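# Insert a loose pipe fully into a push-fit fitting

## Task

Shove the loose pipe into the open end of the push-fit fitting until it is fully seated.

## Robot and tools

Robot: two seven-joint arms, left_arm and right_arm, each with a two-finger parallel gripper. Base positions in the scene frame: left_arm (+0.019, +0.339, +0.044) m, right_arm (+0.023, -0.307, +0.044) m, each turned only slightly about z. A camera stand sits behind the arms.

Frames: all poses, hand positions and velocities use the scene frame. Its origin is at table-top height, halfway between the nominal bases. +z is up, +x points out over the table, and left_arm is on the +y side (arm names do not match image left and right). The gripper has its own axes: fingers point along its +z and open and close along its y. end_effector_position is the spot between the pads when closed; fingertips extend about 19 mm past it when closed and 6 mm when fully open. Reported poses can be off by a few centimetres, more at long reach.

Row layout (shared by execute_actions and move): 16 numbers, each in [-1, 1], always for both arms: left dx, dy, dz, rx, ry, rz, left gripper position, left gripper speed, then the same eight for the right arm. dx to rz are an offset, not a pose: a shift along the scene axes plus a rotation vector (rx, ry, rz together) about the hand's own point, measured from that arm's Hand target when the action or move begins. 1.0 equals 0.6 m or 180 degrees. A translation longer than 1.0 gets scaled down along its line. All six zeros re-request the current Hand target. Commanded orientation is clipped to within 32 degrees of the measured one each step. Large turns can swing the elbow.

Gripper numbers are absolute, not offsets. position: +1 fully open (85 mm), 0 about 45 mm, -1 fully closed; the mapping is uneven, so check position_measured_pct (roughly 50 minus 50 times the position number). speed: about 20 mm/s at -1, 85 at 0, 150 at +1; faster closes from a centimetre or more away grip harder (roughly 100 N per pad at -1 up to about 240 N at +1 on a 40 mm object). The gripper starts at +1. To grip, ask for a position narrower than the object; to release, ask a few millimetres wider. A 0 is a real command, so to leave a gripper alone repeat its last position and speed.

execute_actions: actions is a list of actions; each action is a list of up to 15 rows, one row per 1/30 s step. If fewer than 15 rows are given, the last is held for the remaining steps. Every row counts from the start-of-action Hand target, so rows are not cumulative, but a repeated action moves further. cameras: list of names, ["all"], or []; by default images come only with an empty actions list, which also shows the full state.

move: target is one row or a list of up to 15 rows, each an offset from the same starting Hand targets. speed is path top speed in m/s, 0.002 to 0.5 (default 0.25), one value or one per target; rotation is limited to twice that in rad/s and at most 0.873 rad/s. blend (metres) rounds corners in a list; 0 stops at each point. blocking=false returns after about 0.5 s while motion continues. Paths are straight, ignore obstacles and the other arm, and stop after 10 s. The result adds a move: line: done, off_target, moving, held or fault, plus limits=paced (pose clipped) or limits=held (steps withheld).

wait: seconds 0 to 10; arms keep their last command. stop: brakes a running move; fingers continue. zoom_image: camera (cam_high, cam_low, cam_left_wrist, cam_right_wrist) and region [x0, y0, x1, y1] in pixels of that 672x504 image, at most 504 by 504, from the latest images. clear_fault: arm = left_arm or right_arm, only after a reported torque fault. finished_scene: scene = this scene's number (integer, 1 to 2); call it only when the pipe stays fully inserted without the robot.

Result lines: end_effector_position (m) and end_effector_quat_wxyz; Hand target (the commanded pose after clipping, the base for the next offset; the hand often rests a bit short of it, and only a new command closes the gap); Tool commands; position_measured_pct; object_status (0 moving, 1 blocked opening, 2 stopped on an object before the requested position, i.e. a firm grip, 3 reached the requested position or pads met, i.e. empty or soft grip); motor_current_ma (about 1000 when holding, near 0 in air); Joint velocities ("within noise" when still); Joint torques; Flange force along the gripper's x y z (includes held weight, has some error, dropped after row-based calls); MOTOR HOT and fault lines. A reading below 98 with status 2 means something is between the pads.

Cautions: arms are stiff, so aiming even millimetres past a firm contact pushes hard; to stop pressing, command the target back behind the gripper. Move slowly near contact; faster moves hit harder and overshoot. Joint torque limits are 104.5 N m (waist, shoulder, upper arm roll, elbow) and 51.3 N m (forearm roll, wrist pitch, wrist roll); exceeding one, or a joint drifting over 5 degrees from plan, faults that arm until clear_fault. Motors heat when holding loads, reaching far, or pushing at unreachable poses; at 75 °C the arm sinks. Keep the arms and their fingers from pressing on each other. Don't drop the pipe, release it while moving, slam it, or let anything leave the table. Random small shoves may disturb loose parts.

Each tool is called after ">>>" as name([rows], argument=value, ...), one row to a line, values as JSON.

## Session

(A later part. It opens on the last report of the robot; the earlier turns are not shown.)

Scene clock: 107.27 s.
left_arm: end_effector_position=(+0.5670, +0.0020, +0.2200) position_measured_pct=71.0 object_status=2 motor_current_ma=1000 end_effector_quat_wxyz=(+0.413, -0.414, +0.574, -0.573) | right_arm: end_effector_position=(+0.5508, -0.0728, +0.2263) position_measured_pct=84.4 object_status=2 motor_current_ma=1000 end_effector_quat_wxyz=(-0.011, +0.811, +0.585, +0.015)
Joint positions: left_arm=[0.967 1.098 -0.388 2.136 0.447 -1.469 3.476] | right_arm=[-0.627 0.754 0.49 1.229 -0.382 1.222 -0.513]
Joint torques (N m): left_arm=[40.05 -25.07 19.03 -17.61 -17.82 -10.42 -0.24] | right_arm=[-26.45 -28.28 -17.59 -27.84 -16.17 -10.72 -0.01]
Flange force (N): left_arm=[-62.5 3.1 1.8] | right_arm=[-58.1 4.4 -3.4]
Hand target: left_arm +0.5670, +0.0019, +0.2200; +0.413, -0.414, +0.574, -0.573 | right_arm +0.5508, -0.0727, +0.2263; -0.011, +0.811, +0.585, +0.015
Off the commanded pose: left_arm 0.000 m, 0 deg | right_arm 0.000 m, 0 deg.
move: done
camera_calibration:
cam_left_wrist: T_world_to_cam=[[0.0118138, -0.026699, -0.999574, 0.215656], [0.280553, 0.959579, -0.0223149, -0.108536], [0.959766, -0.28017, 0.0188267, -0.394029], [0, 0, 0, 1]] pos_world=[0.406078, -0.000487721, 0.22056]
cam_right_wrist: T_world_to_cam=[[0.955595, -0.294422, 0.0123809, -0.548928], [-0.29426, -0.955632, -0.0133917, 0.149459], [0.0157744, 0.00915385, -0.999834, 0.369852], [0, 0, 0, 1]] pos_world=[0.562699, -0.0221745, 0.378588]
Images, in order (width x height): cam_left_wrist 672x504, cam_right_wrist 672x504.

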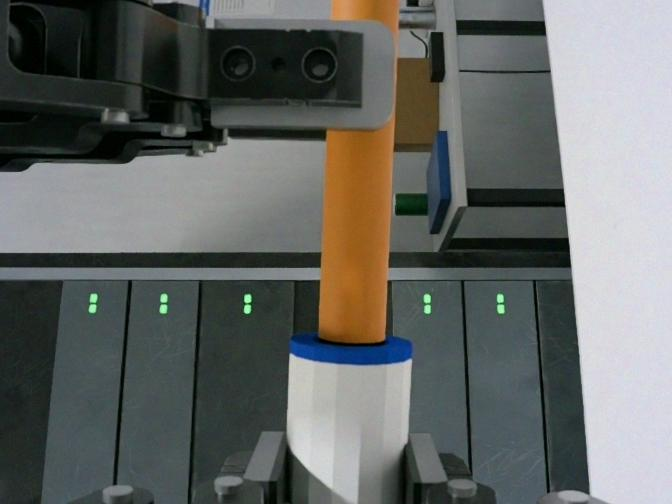

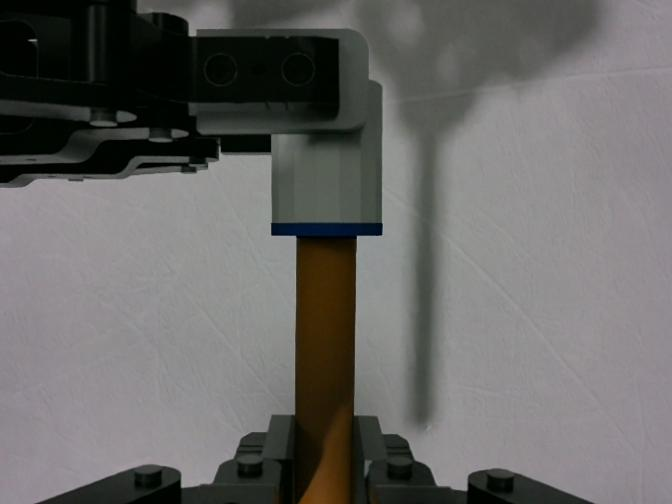

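>>> move(target=[0, 0, 0, 0, 0, 0, -0.6, -1.0, -0.00657, -0.01975, -0.00078, 0, 0, 0, -0.9, -1.0], speed=0.04, cameras=["cam_right_wrist"])

Scene clock: 109.97 s.
left_arm: end_effector_position=(+0.5669, +0.0017, +0.2201) position_measured_pct=71.0 object_status=2 motor_current_ma=1000 end_effector_quat_wxyz=(+0.413, -0.414, +0.574, -0.573) | right_arm: end_effector_position=(+0.5469, -0.0844, +0.2259) position_measured_pct=84.4 object_status=2 motor_current_ma=1000 end_effector_quat_wxyz=(-0.011, +0.811, +0.585, +0.015)
Joint positions: left_arm=[0.967 1.098 -0.388 2.136 0.447 -1.47 3.476] | right_arm=[-0.619 0.735 0.492 1.267 -0.379 1.204 -0.493]
Joint torques (N m): left_arm=[3.61 -21.08 -1.68 -4.84 -0.73 -4.17 -0.31] | right_arm=[-5.42 -23.1 -0.53 -10.31 -2.06 -0.7 0.4]
Flange force (N): left_arm=[-7.4 1.5 -2.6] | right_arm=[-6.7 6.0 1.7]
Hand target: left_arm +0.5670, +0.0019, +0.2200; +0.413, -0.414, +0.574, -0.573 | right_arm +0.5469, -0.0846, +0.2258; -0.011, +0.811, +0.585, +0.015
Off the commanded pose: left_arm 0.000 m, 0 deg | right_arm 0.000 m, 0 deg.
move: done
camera_calibration:
cam_right_wrist: T_world_to_cam=[[0.95566, -0.294213, 0.0123254, -0.548524], [-0.294048, -0.955694, -0.0135788, 0.13714], [0.0157743, 0.00935244, -0.999832, 0.369627], [0, 0, 0, 1]] pos_world=[0.558698, -0.0337757, 0.378188]
Images, in order (width x height): cam_right_wrist 672x504.

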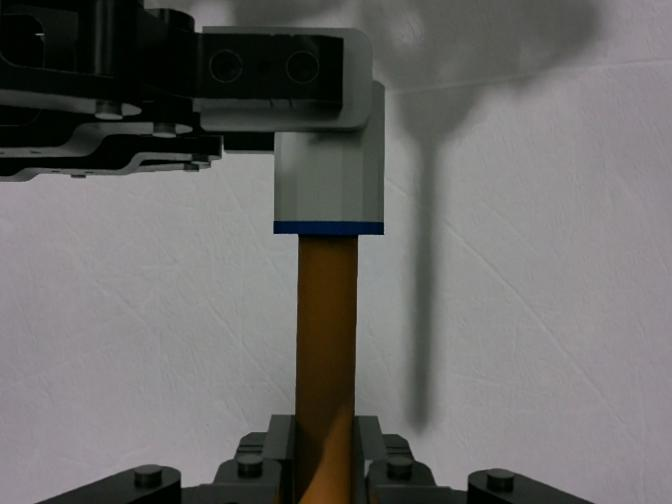

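>>> move([
  [0, 0, 0, 0, 0, 0, -0.6, -1.0, -0.00068, -0.00205, -0.00008, 0, 0, 0, -0.9, -1.0],
  [0, 0, 0, 0, 0, 0, 0.15, -0.5, -0.00068, -0.00205, -0.00008, 0, 0, 0, -0.9, -1.0],
  [-0.1265, 0.0421, 0, 0, 0, 0, 0.15, -0.5, -0.00068, -0.00205, -0.00008, 0, 0, 0, -0.9, -1.0],
  [-0.1767, 0.2917, 0.0833, 0, 0, 0, 0.15, -0.5, -0.00068, -0.00205, -0.318, 0, 0, 0, -0.9, -1.0],
], speed=[0.02, 0.02, 0.08, 0.14], cameras=["cam_low", "cam_high", "cam_right_wrist"])

>>> zoom_image(camera="cam_low", region=[310, 240, 460, 340])

Scene clock: 118.83 s.
left_arm: end_effector_position=(+0.4619, +0.1764, +0.2693) position_measured_pct=42.4 object_status=3 motor_current_ma=0 end_effector_quat_wxyz=(+0.483, -0.375, +0.482, -0.628) | right_arm: end_effector_position=(+0.5465, -0.0858, +0.0351) position_measured_pct=84.4 object_status=2 motor_current_ma=1000 end_effector_quat_wxyz=(-0.011, +0.811, +0.585, +0.015)
Joint positions: left_arm=[1.048 1.605 -0.727 2.582 0.894 -2.008 4.417] | right_arm=[-0.572 0.988 0.384 1.436 -0.498 0.791 -0.384]
Joint torques (N m): left_arm=[-0.47 -15.24 -4.84 3.46 2.77 -1.2 -0.36] | right_arm=[-2.24 -24.23 2.31 -6.53 -0.29 -0.18 0.18]
Flange force (N): left_arm=[-1.5 -1.5 -3.1] | right_arm=[-1.5 4.1 2.8]
Hand target: left_arm +0.4610, +0.1770, +0.2700; -0.413, +0.414, -0.574, +0.573 | right_arm +0.5465, -0.0858, +0.0351; -0.011, +0.811, +0.585, +0.015
Off the commanded pose: left_arm 0.001 m, 15 deg | right_arm 0.000 m, 0 deg.
joint sent to its limit (left arm) — joint 4 (elbow), upper limit, where the elbow is as bent as it goes. The joint targets are off in orientation, not in position.
move: off_target (left_arm)
camera_calibration:
cam_right_wrist: T_world_to_cam=[[0.955595, -0.294423, 0.0123514, -0.546177], [-0.294259, -0.95563, -0.0134873, 0.133197], [0.0157744, 0.00925385, -0.999833, 0.178775], [0, 0, 0, 1]] pos_world=[0.558299, -0.0351747, 0.187288]
Images, in order (width x height): cam_high 672x504, cam_low 672x504, cam_right_wrist 672x504.

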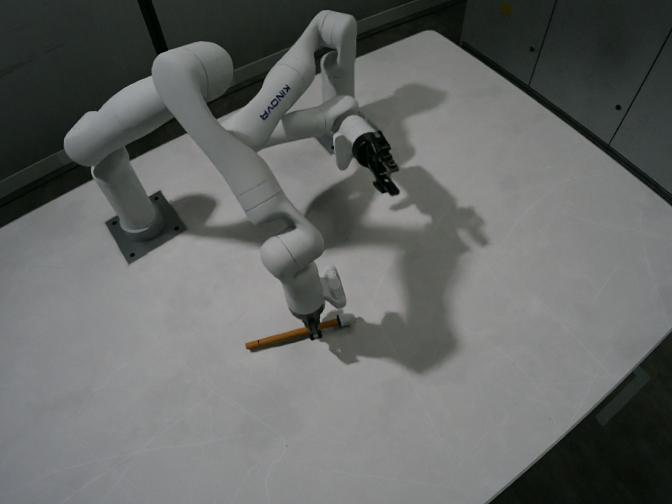

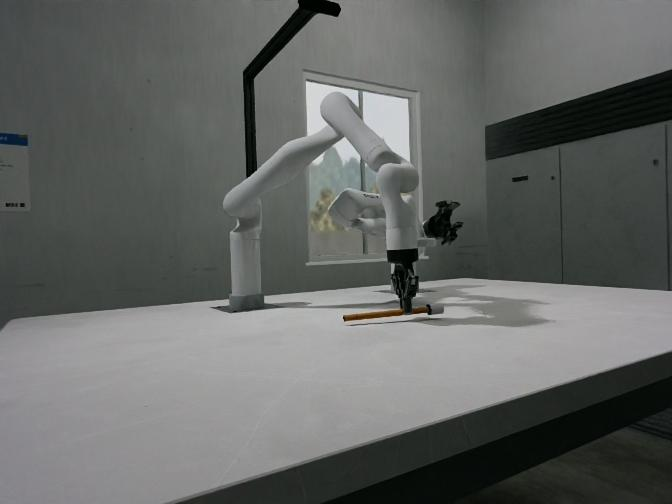

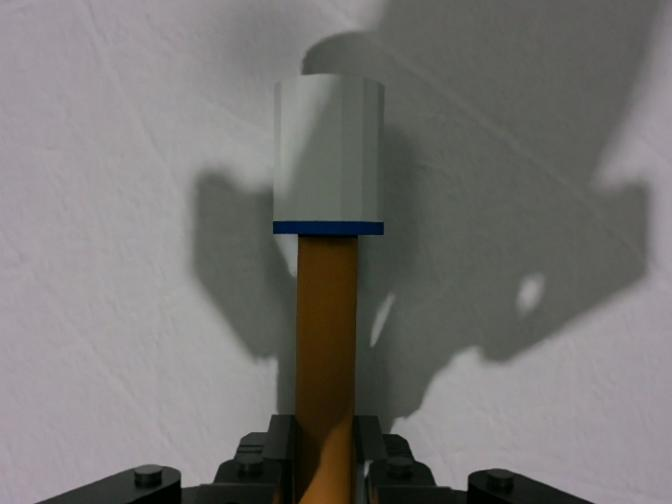

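Scaled by 3.360 from the camera's 672x504 image, which has a finer 960x720 frame.

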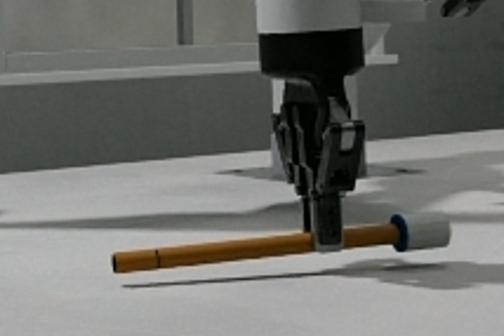

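>>> move(target=[0.1, 0.08, 0.08, 0, 0, 0, 0.15, -0.5, 0, 0, -0.0127, 0, 0, 0, -0.9, -1.0], speed=0.06, cameras=["cam_low"])

>>> zoom_image(camera="cam_low", region=[335, 285, 455, 335])

Scene clock: 127.43 s.
left_arm: end_effector_position=(+0.5243, +0.2245, +0.3175) position_measured_pct=42.4 object_status=3 motor_current_ma=0 end_effector_quat_wxyz=(+0.407, -0.382, +0.570, -0.603) | right_arm: end_effector_position=(+0.5465, -0.0858, +0.0274) position_measured_pct=84.4 object_status=2 motor_current_ma=1000 end_effector_quat_wxyz=(-0.011, +0.811, +0.585, +0.015)
Joint positions: left_arm=[0.768 1.864 -1.746 2.582 0.294 -2.098 5.143] | right_arm=[-0.569 1.001 0.379 1.436 -0.502 0.778 -0.38]
Joint torques (N m): left_arm=[-0.35 -15.83 -5.6 0 2.6 0.95 -0.53] | right_arm=[-2.2 -24.36 2.29 -6.43 -0.31 -0.24 0.19]
Flange force (N): left_arm=[3.6 1.1 -0.3] | right_arm=[-1.3 4.2 2.8]
Hand target: left_arm +0.5210, +0.2250, +0.3179; +0.413, -0.414, +0.574, -0.573 | right_arm +0.5465, -0.0858, +0.0274; -0.011, +0.811, +0.585, +0.015
Off the commanded pose: left_arm 0.003 m, 5 deg | right_arm 0.000 m, 0 deg.
joint sent to its limit (left arm) — joint 4 (elbow), upper limit, where the elbow is as bent as it goes; joint 6 (wrist pitch), lower limit. The joint targets are off in orientation, not in position.
move: off_target (left_arm)
Images, in order (width x height): cam_low 672x504.

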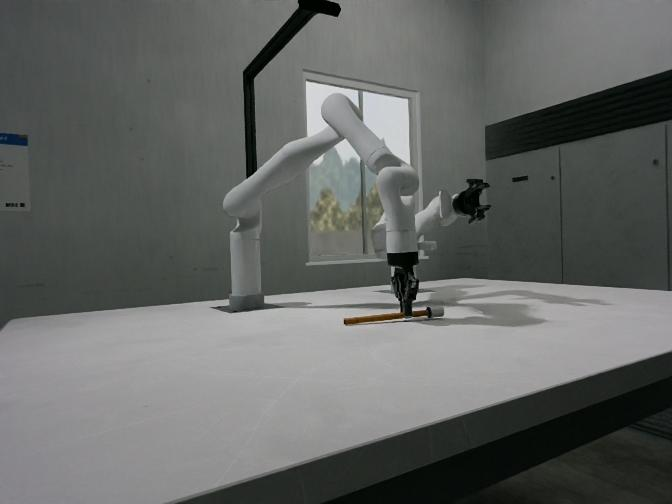

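Scaled by 4.200 from the camera's 672x504 image, which has a finer 960x720 frame.

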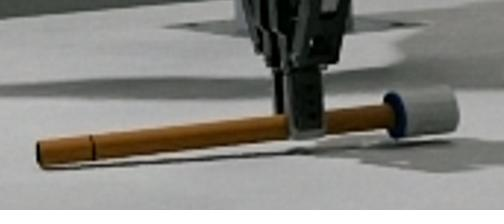

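>>> move(target=[0.0055, -0.0008, -0.0007, -0.0056, -0.0184, -0.0207, 0.15, -0.5, 0, 0, -0.0038, 0, 0, 0, -0.9, -1.0], speed=0.02, cameras=["cam_low"])

>>> zoom_image(camera="cam_low", region=[335, 285, 455, 335])

Scene clock: 129.77 s.
left_arm: end_effector_position=(+0.5243, +0.2245, +0.3175) position_measured_pct=42.4 object_status=3 motor_current_ma=0 end_effector_quat_wxyz=(+0.407, -0.382, +0.570, -0.603) | right_arm: end_effector_position=(+0.5465, -0.0858, +0.0252) position_measured_pct=84.4 object_status=2 motor_current_ma=1000 end_effector_quat_wxyz=(-0.011, +0.811, +0.585, +0.015)
Joint positions: left_arm=[0.769 1.865 -1.744 2.582 0.296 -2.096 5.142] | right_arm=[-0.568 1.005 0.377 1.436 -0.504 0.774 -0.379]
Joint torques (N m): left_arm=[-0.51 -15.83 -5.59 0.03 2.56 0.96 -0.33] | right_arm=[-2.16 -24.13 2.3 -6.36 -0.29 -0.21 0.19]
Flange force (N): left_arm=[4.3 1.6 0.3] | right_arm=[-1.4 3.9 2.4]
Hand target: left_arm +0.5243, +0.2245, +0.3175; +0.407, -0.382, +0.570, -0.603 | right_arm +0.5465, -0.0858, +0.0252; -0.011, +0.811, +0.585, +0.015
Off the commanded pose: left_arm 0.000 m, 0 deg | right_arm 0.000 m, 0 deg.
joint sent to its limit (left arm) — joint 4 (elbow), upper limit, where the elbow is as bent as it goes. The joint targets still meet the commanded pose.
move: done
Images, in order (width x height): cam_low 672x504.

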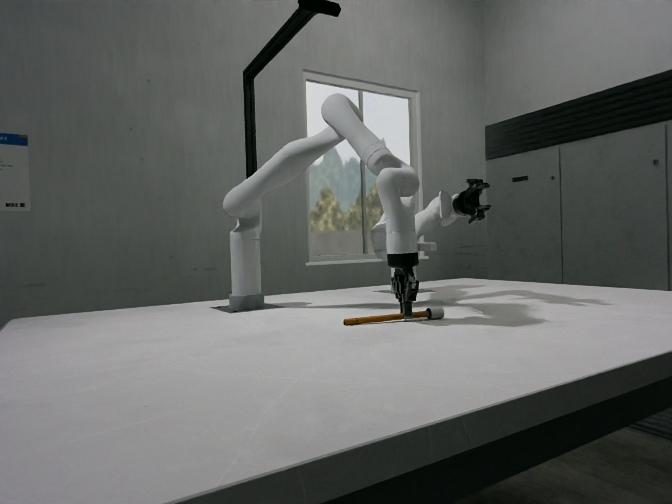

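Scaled by 4.200 from the camera's 672x504 image, which has a finer 960x720 frame.

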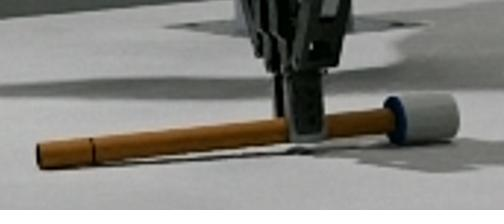

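>>> move(target=[0, 0, 0, 0, 0, 0, 0.15, -0.5, 0, 0, -0.0033, 0, 0, 0, -0.9, -1.0], speed=0.02, cameras=["cam_low"])

>>> zoom_image(camera="cam_low", region=[335, 285, 455, 335])

Scene clock: 130.90 s.
left_arm: end_effector_position=(+0.5243, +0.2245, +0.3175) position_measured_pct=42.4 object_status=3 motor_current_ma=0 end_effector_quat_wxyz=(+0.407, -0.382, +0.570, -0.603) | right_arm: end_effector_position=(+0.5465, -0.0858, +0.0233) position_measured_pct=84.4 object_status=2 motor_current_ma=1000 end_effector_quat_wxyz=(-0.011, +0.811, +0.585, +0.015)
Joint positions: left_arm=[0.769 1.864 -1.744 2.582 0.296 -2.097 5.141] | right_arm=[-0.568 1.008 0.376 1.436 -0.505 0.77 -0.378]
Joint torques (N m): left_arm=[-0.5 -15.89 -5.8 -0.03 2.57 0.99 -0.43] | right_arm=[-2.18 -10.44 -0.07 -5.06 -0.76 -2.92 0.24]
Flange force (N): left_arm=[4.2 2.3 -0.3] | right_arm=[-6.2 -2.9 -27.8]
Hand target: left_arm +0.5243, +0.2245, +0.3175; +0.407, -0.382, +0.570, -0.603 | right_arm +0.5465, -0.0858, +0.0232; -0.011, +0.811, +0.585, +0.015
Off the commanded pose: left_arm 0.000 m, 0 deg | right_arm 0.000 m, 0 deg.
joint sent to its limit (left arm) — joint 4 (elbow), upper limit, where the elbow is as bent as it goes. The joint targets still meet the commanded pose.
move: done
Images, in order (width x height): cam_low 672x504.

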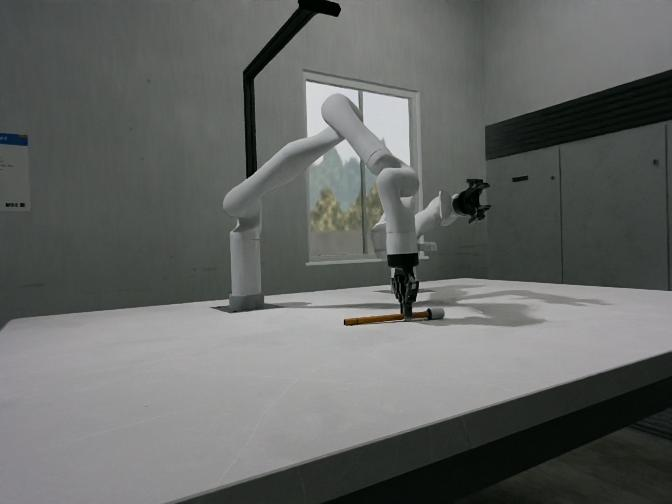

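Scaled by 4.200 from the camera's 672x504 image, which has a finer 960x720 frame.

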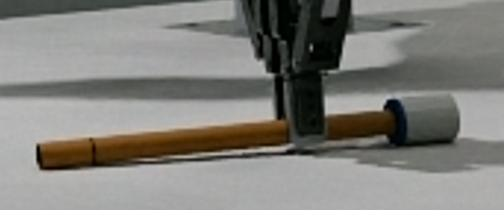

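>>> move(target=[0, 0, 0, 0, 0, 0, 0.15, -0.5, 0, 0, 0.0023, 0, 0, 0, -0.9, -1.0], speed=0.02, cameras=[])

Scene clock: 133.40 s.
left_arm: end_effector_position=(+0.5243, +0.2245, +0.3175) position_measured_pct=42.4 object_status=3 motor_current_ma=0 end_effector_quat_wxyz=(+0.407, -0.382, +0.570, -0.603) | right_arm: end_effector_position=(+0.5464, -0.0858, +0.0244) position_measured_pct=84.4 object_status=2 motor_current_ma=1000 end_effector_quat_wxyz=(-0.011, +0.811, +0.585, +0.015)
Joint positions: left_arm=[0.769 1.864 -1.743 2.582 0.295 -2.097 5.14] | right_arm=[-0.568 1.006 0.377 1.436 -0.504 0.773 -0.378]
Joint torques (N m): left_arm=[-0.44 -15.82 -5.9 0.09 2.56 0.92 -0.29] | right_arm=[-2.15 -21.29 1.71 -4.86 -0.2 0.15 0.2]
Flange force (N): left_arm=[3.9 2.8 0.4] | right_arm=[-0.6 4.6 -2.2]
Hand target: left_arm +0.5243, +0.2245, +0.3175; +0.407, -0.382, +0.570, -0.603 | right_arm +0.5465, -0.0858, +0.0246; -0.011, +0.811, +0.585, +0.015
Off the commanded pose: left_arm 0.000 m, 0 deg | right_arm 0.000 m, 0 deg.
joint sent to its limit (left arm) — joint 4 (elbow), upper limit, where the elbow is as bent as it goes. The joint targets still meet the commanded pose.
move: done
No camera images: "cameras" was empty.

>>> move([
  [0, 0, 0, 0, 0, 0, 0.15, -0.5, 0, 0, 0, 0, 0, 0, -0.2, -1.0],
  [0, 0, 0, 0, 0, 0, 0.15, -0.5, 0, 0, 0.2, 0, 0, 0, -0.2, -1.0],
], speed=[0.02, 0.12], cameras=["cam_low", "cam_high", "cam_right_wrist"])

>>> zoom_image(camera="cam_right_wrist", region=[260, 100, 420, 260])

>>> zoom_image(camera="cam_low", region=[335, 285, 455, 335])

Scene clock: 137.10 s.
left_arm: end_effector_position=(+0.5243, +0.2245, +0.3175) position_measured_pct=42.4 object_status=3 motor_current_ma=0 end_effector_quat_wxyz=(+0.407, -0.382, +0.570, -0.603) | right_arm: end_effector_position=(+0.5465, -0.0858, +0.1445) position_measured_pct=60.2 object_status=3 motor_current_ma=0 end_effector_quat_wxyz=(-0.011, +0.811, +0.585, +0.015)
Joint positions: left_arm=[0.769 1.862 -1.742 2.582 0.295 -2.098 5.139] | right_arm=[-0.606 0.825 0.455 1.377 -0.426 1.012 -0.444]
Joint torques (N m): left_arm=[-0.58 -15.88 -5.6 -0.05 2.56 0.94 -0.34] | right_arm=[-2.2 -22.93 2.24 -7.81 -0.25 0.1 0.2]
Flange force (N): left_arm=[4.6 1.7 0.3] | right_arm=[-1.7 3.6 2.6]
Hand target: left_arm +0.5243, +0.2245, +0.3175; +0.407, -0.382, +0.570, -0.603 | right_arm +0.5465, -0.0858, +0.1446; -0.011, +0.811, +0.585, +0.015
Off the commanded pose: left_arm 0.000 m, 0 deg | right_arm 0.000 m, 0 deg.
joint sent to its limit (left arm) — joint 4 (elbow), upper limit, where the elbow is as bent as it goes. The joint targets still meet the commanded pose.
move: done
camera_calibration:
cam_right_wrist: T_world_to_cam=[[0.955595, -0.294422, 0.0123809, -0.547538], [-0.29426, -0.955632, -0.0133917, 0.134645], [0.0157744, 0.00915385, -0.999834, 0.288254], [0, 0, 0, 1]] pos_world=[0.558299, -0.0351745, 0.296788]
Images, in order (width x height): cam_high 672x504, cam_low 672x504, cam_right_wrist 672x504.

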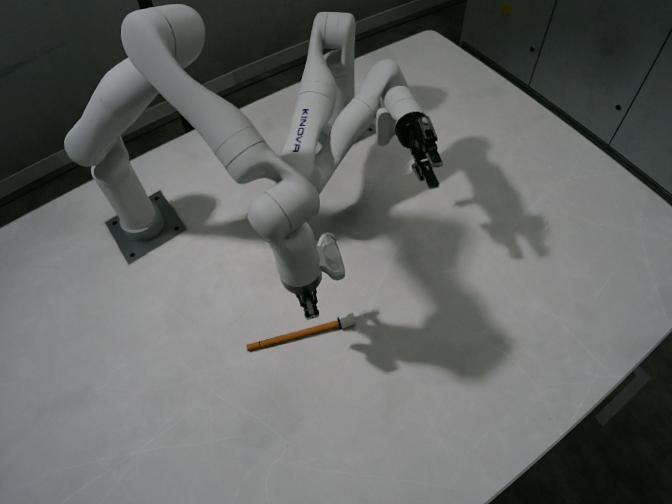

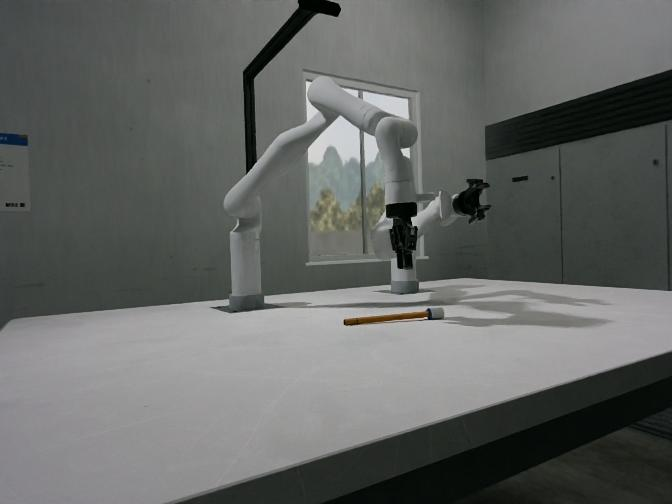

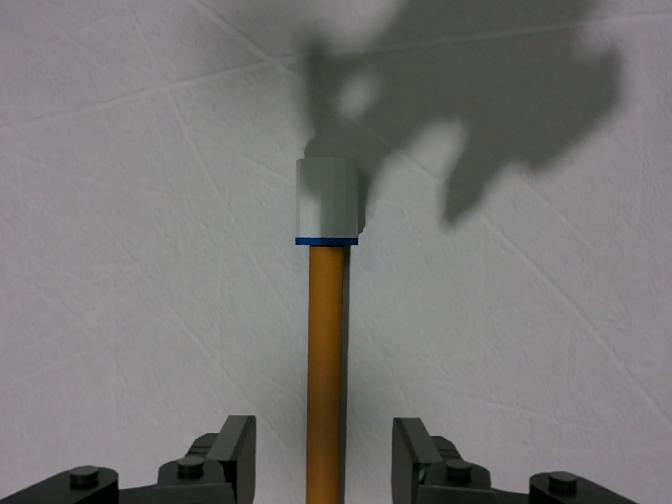

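Scaled by 3.150.

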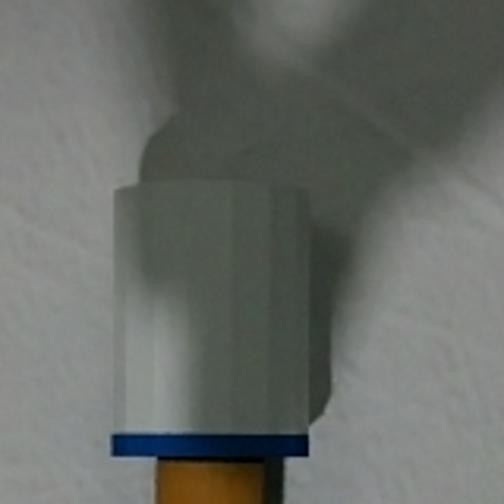

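Scaled by 4.200 from the camera's 672x504 image, which has a finer 960x720 frame.

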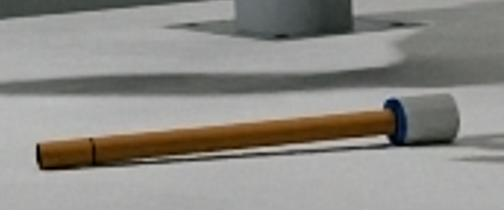

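>>> finished_scene(scene=1)

The scene is finished: the task was done.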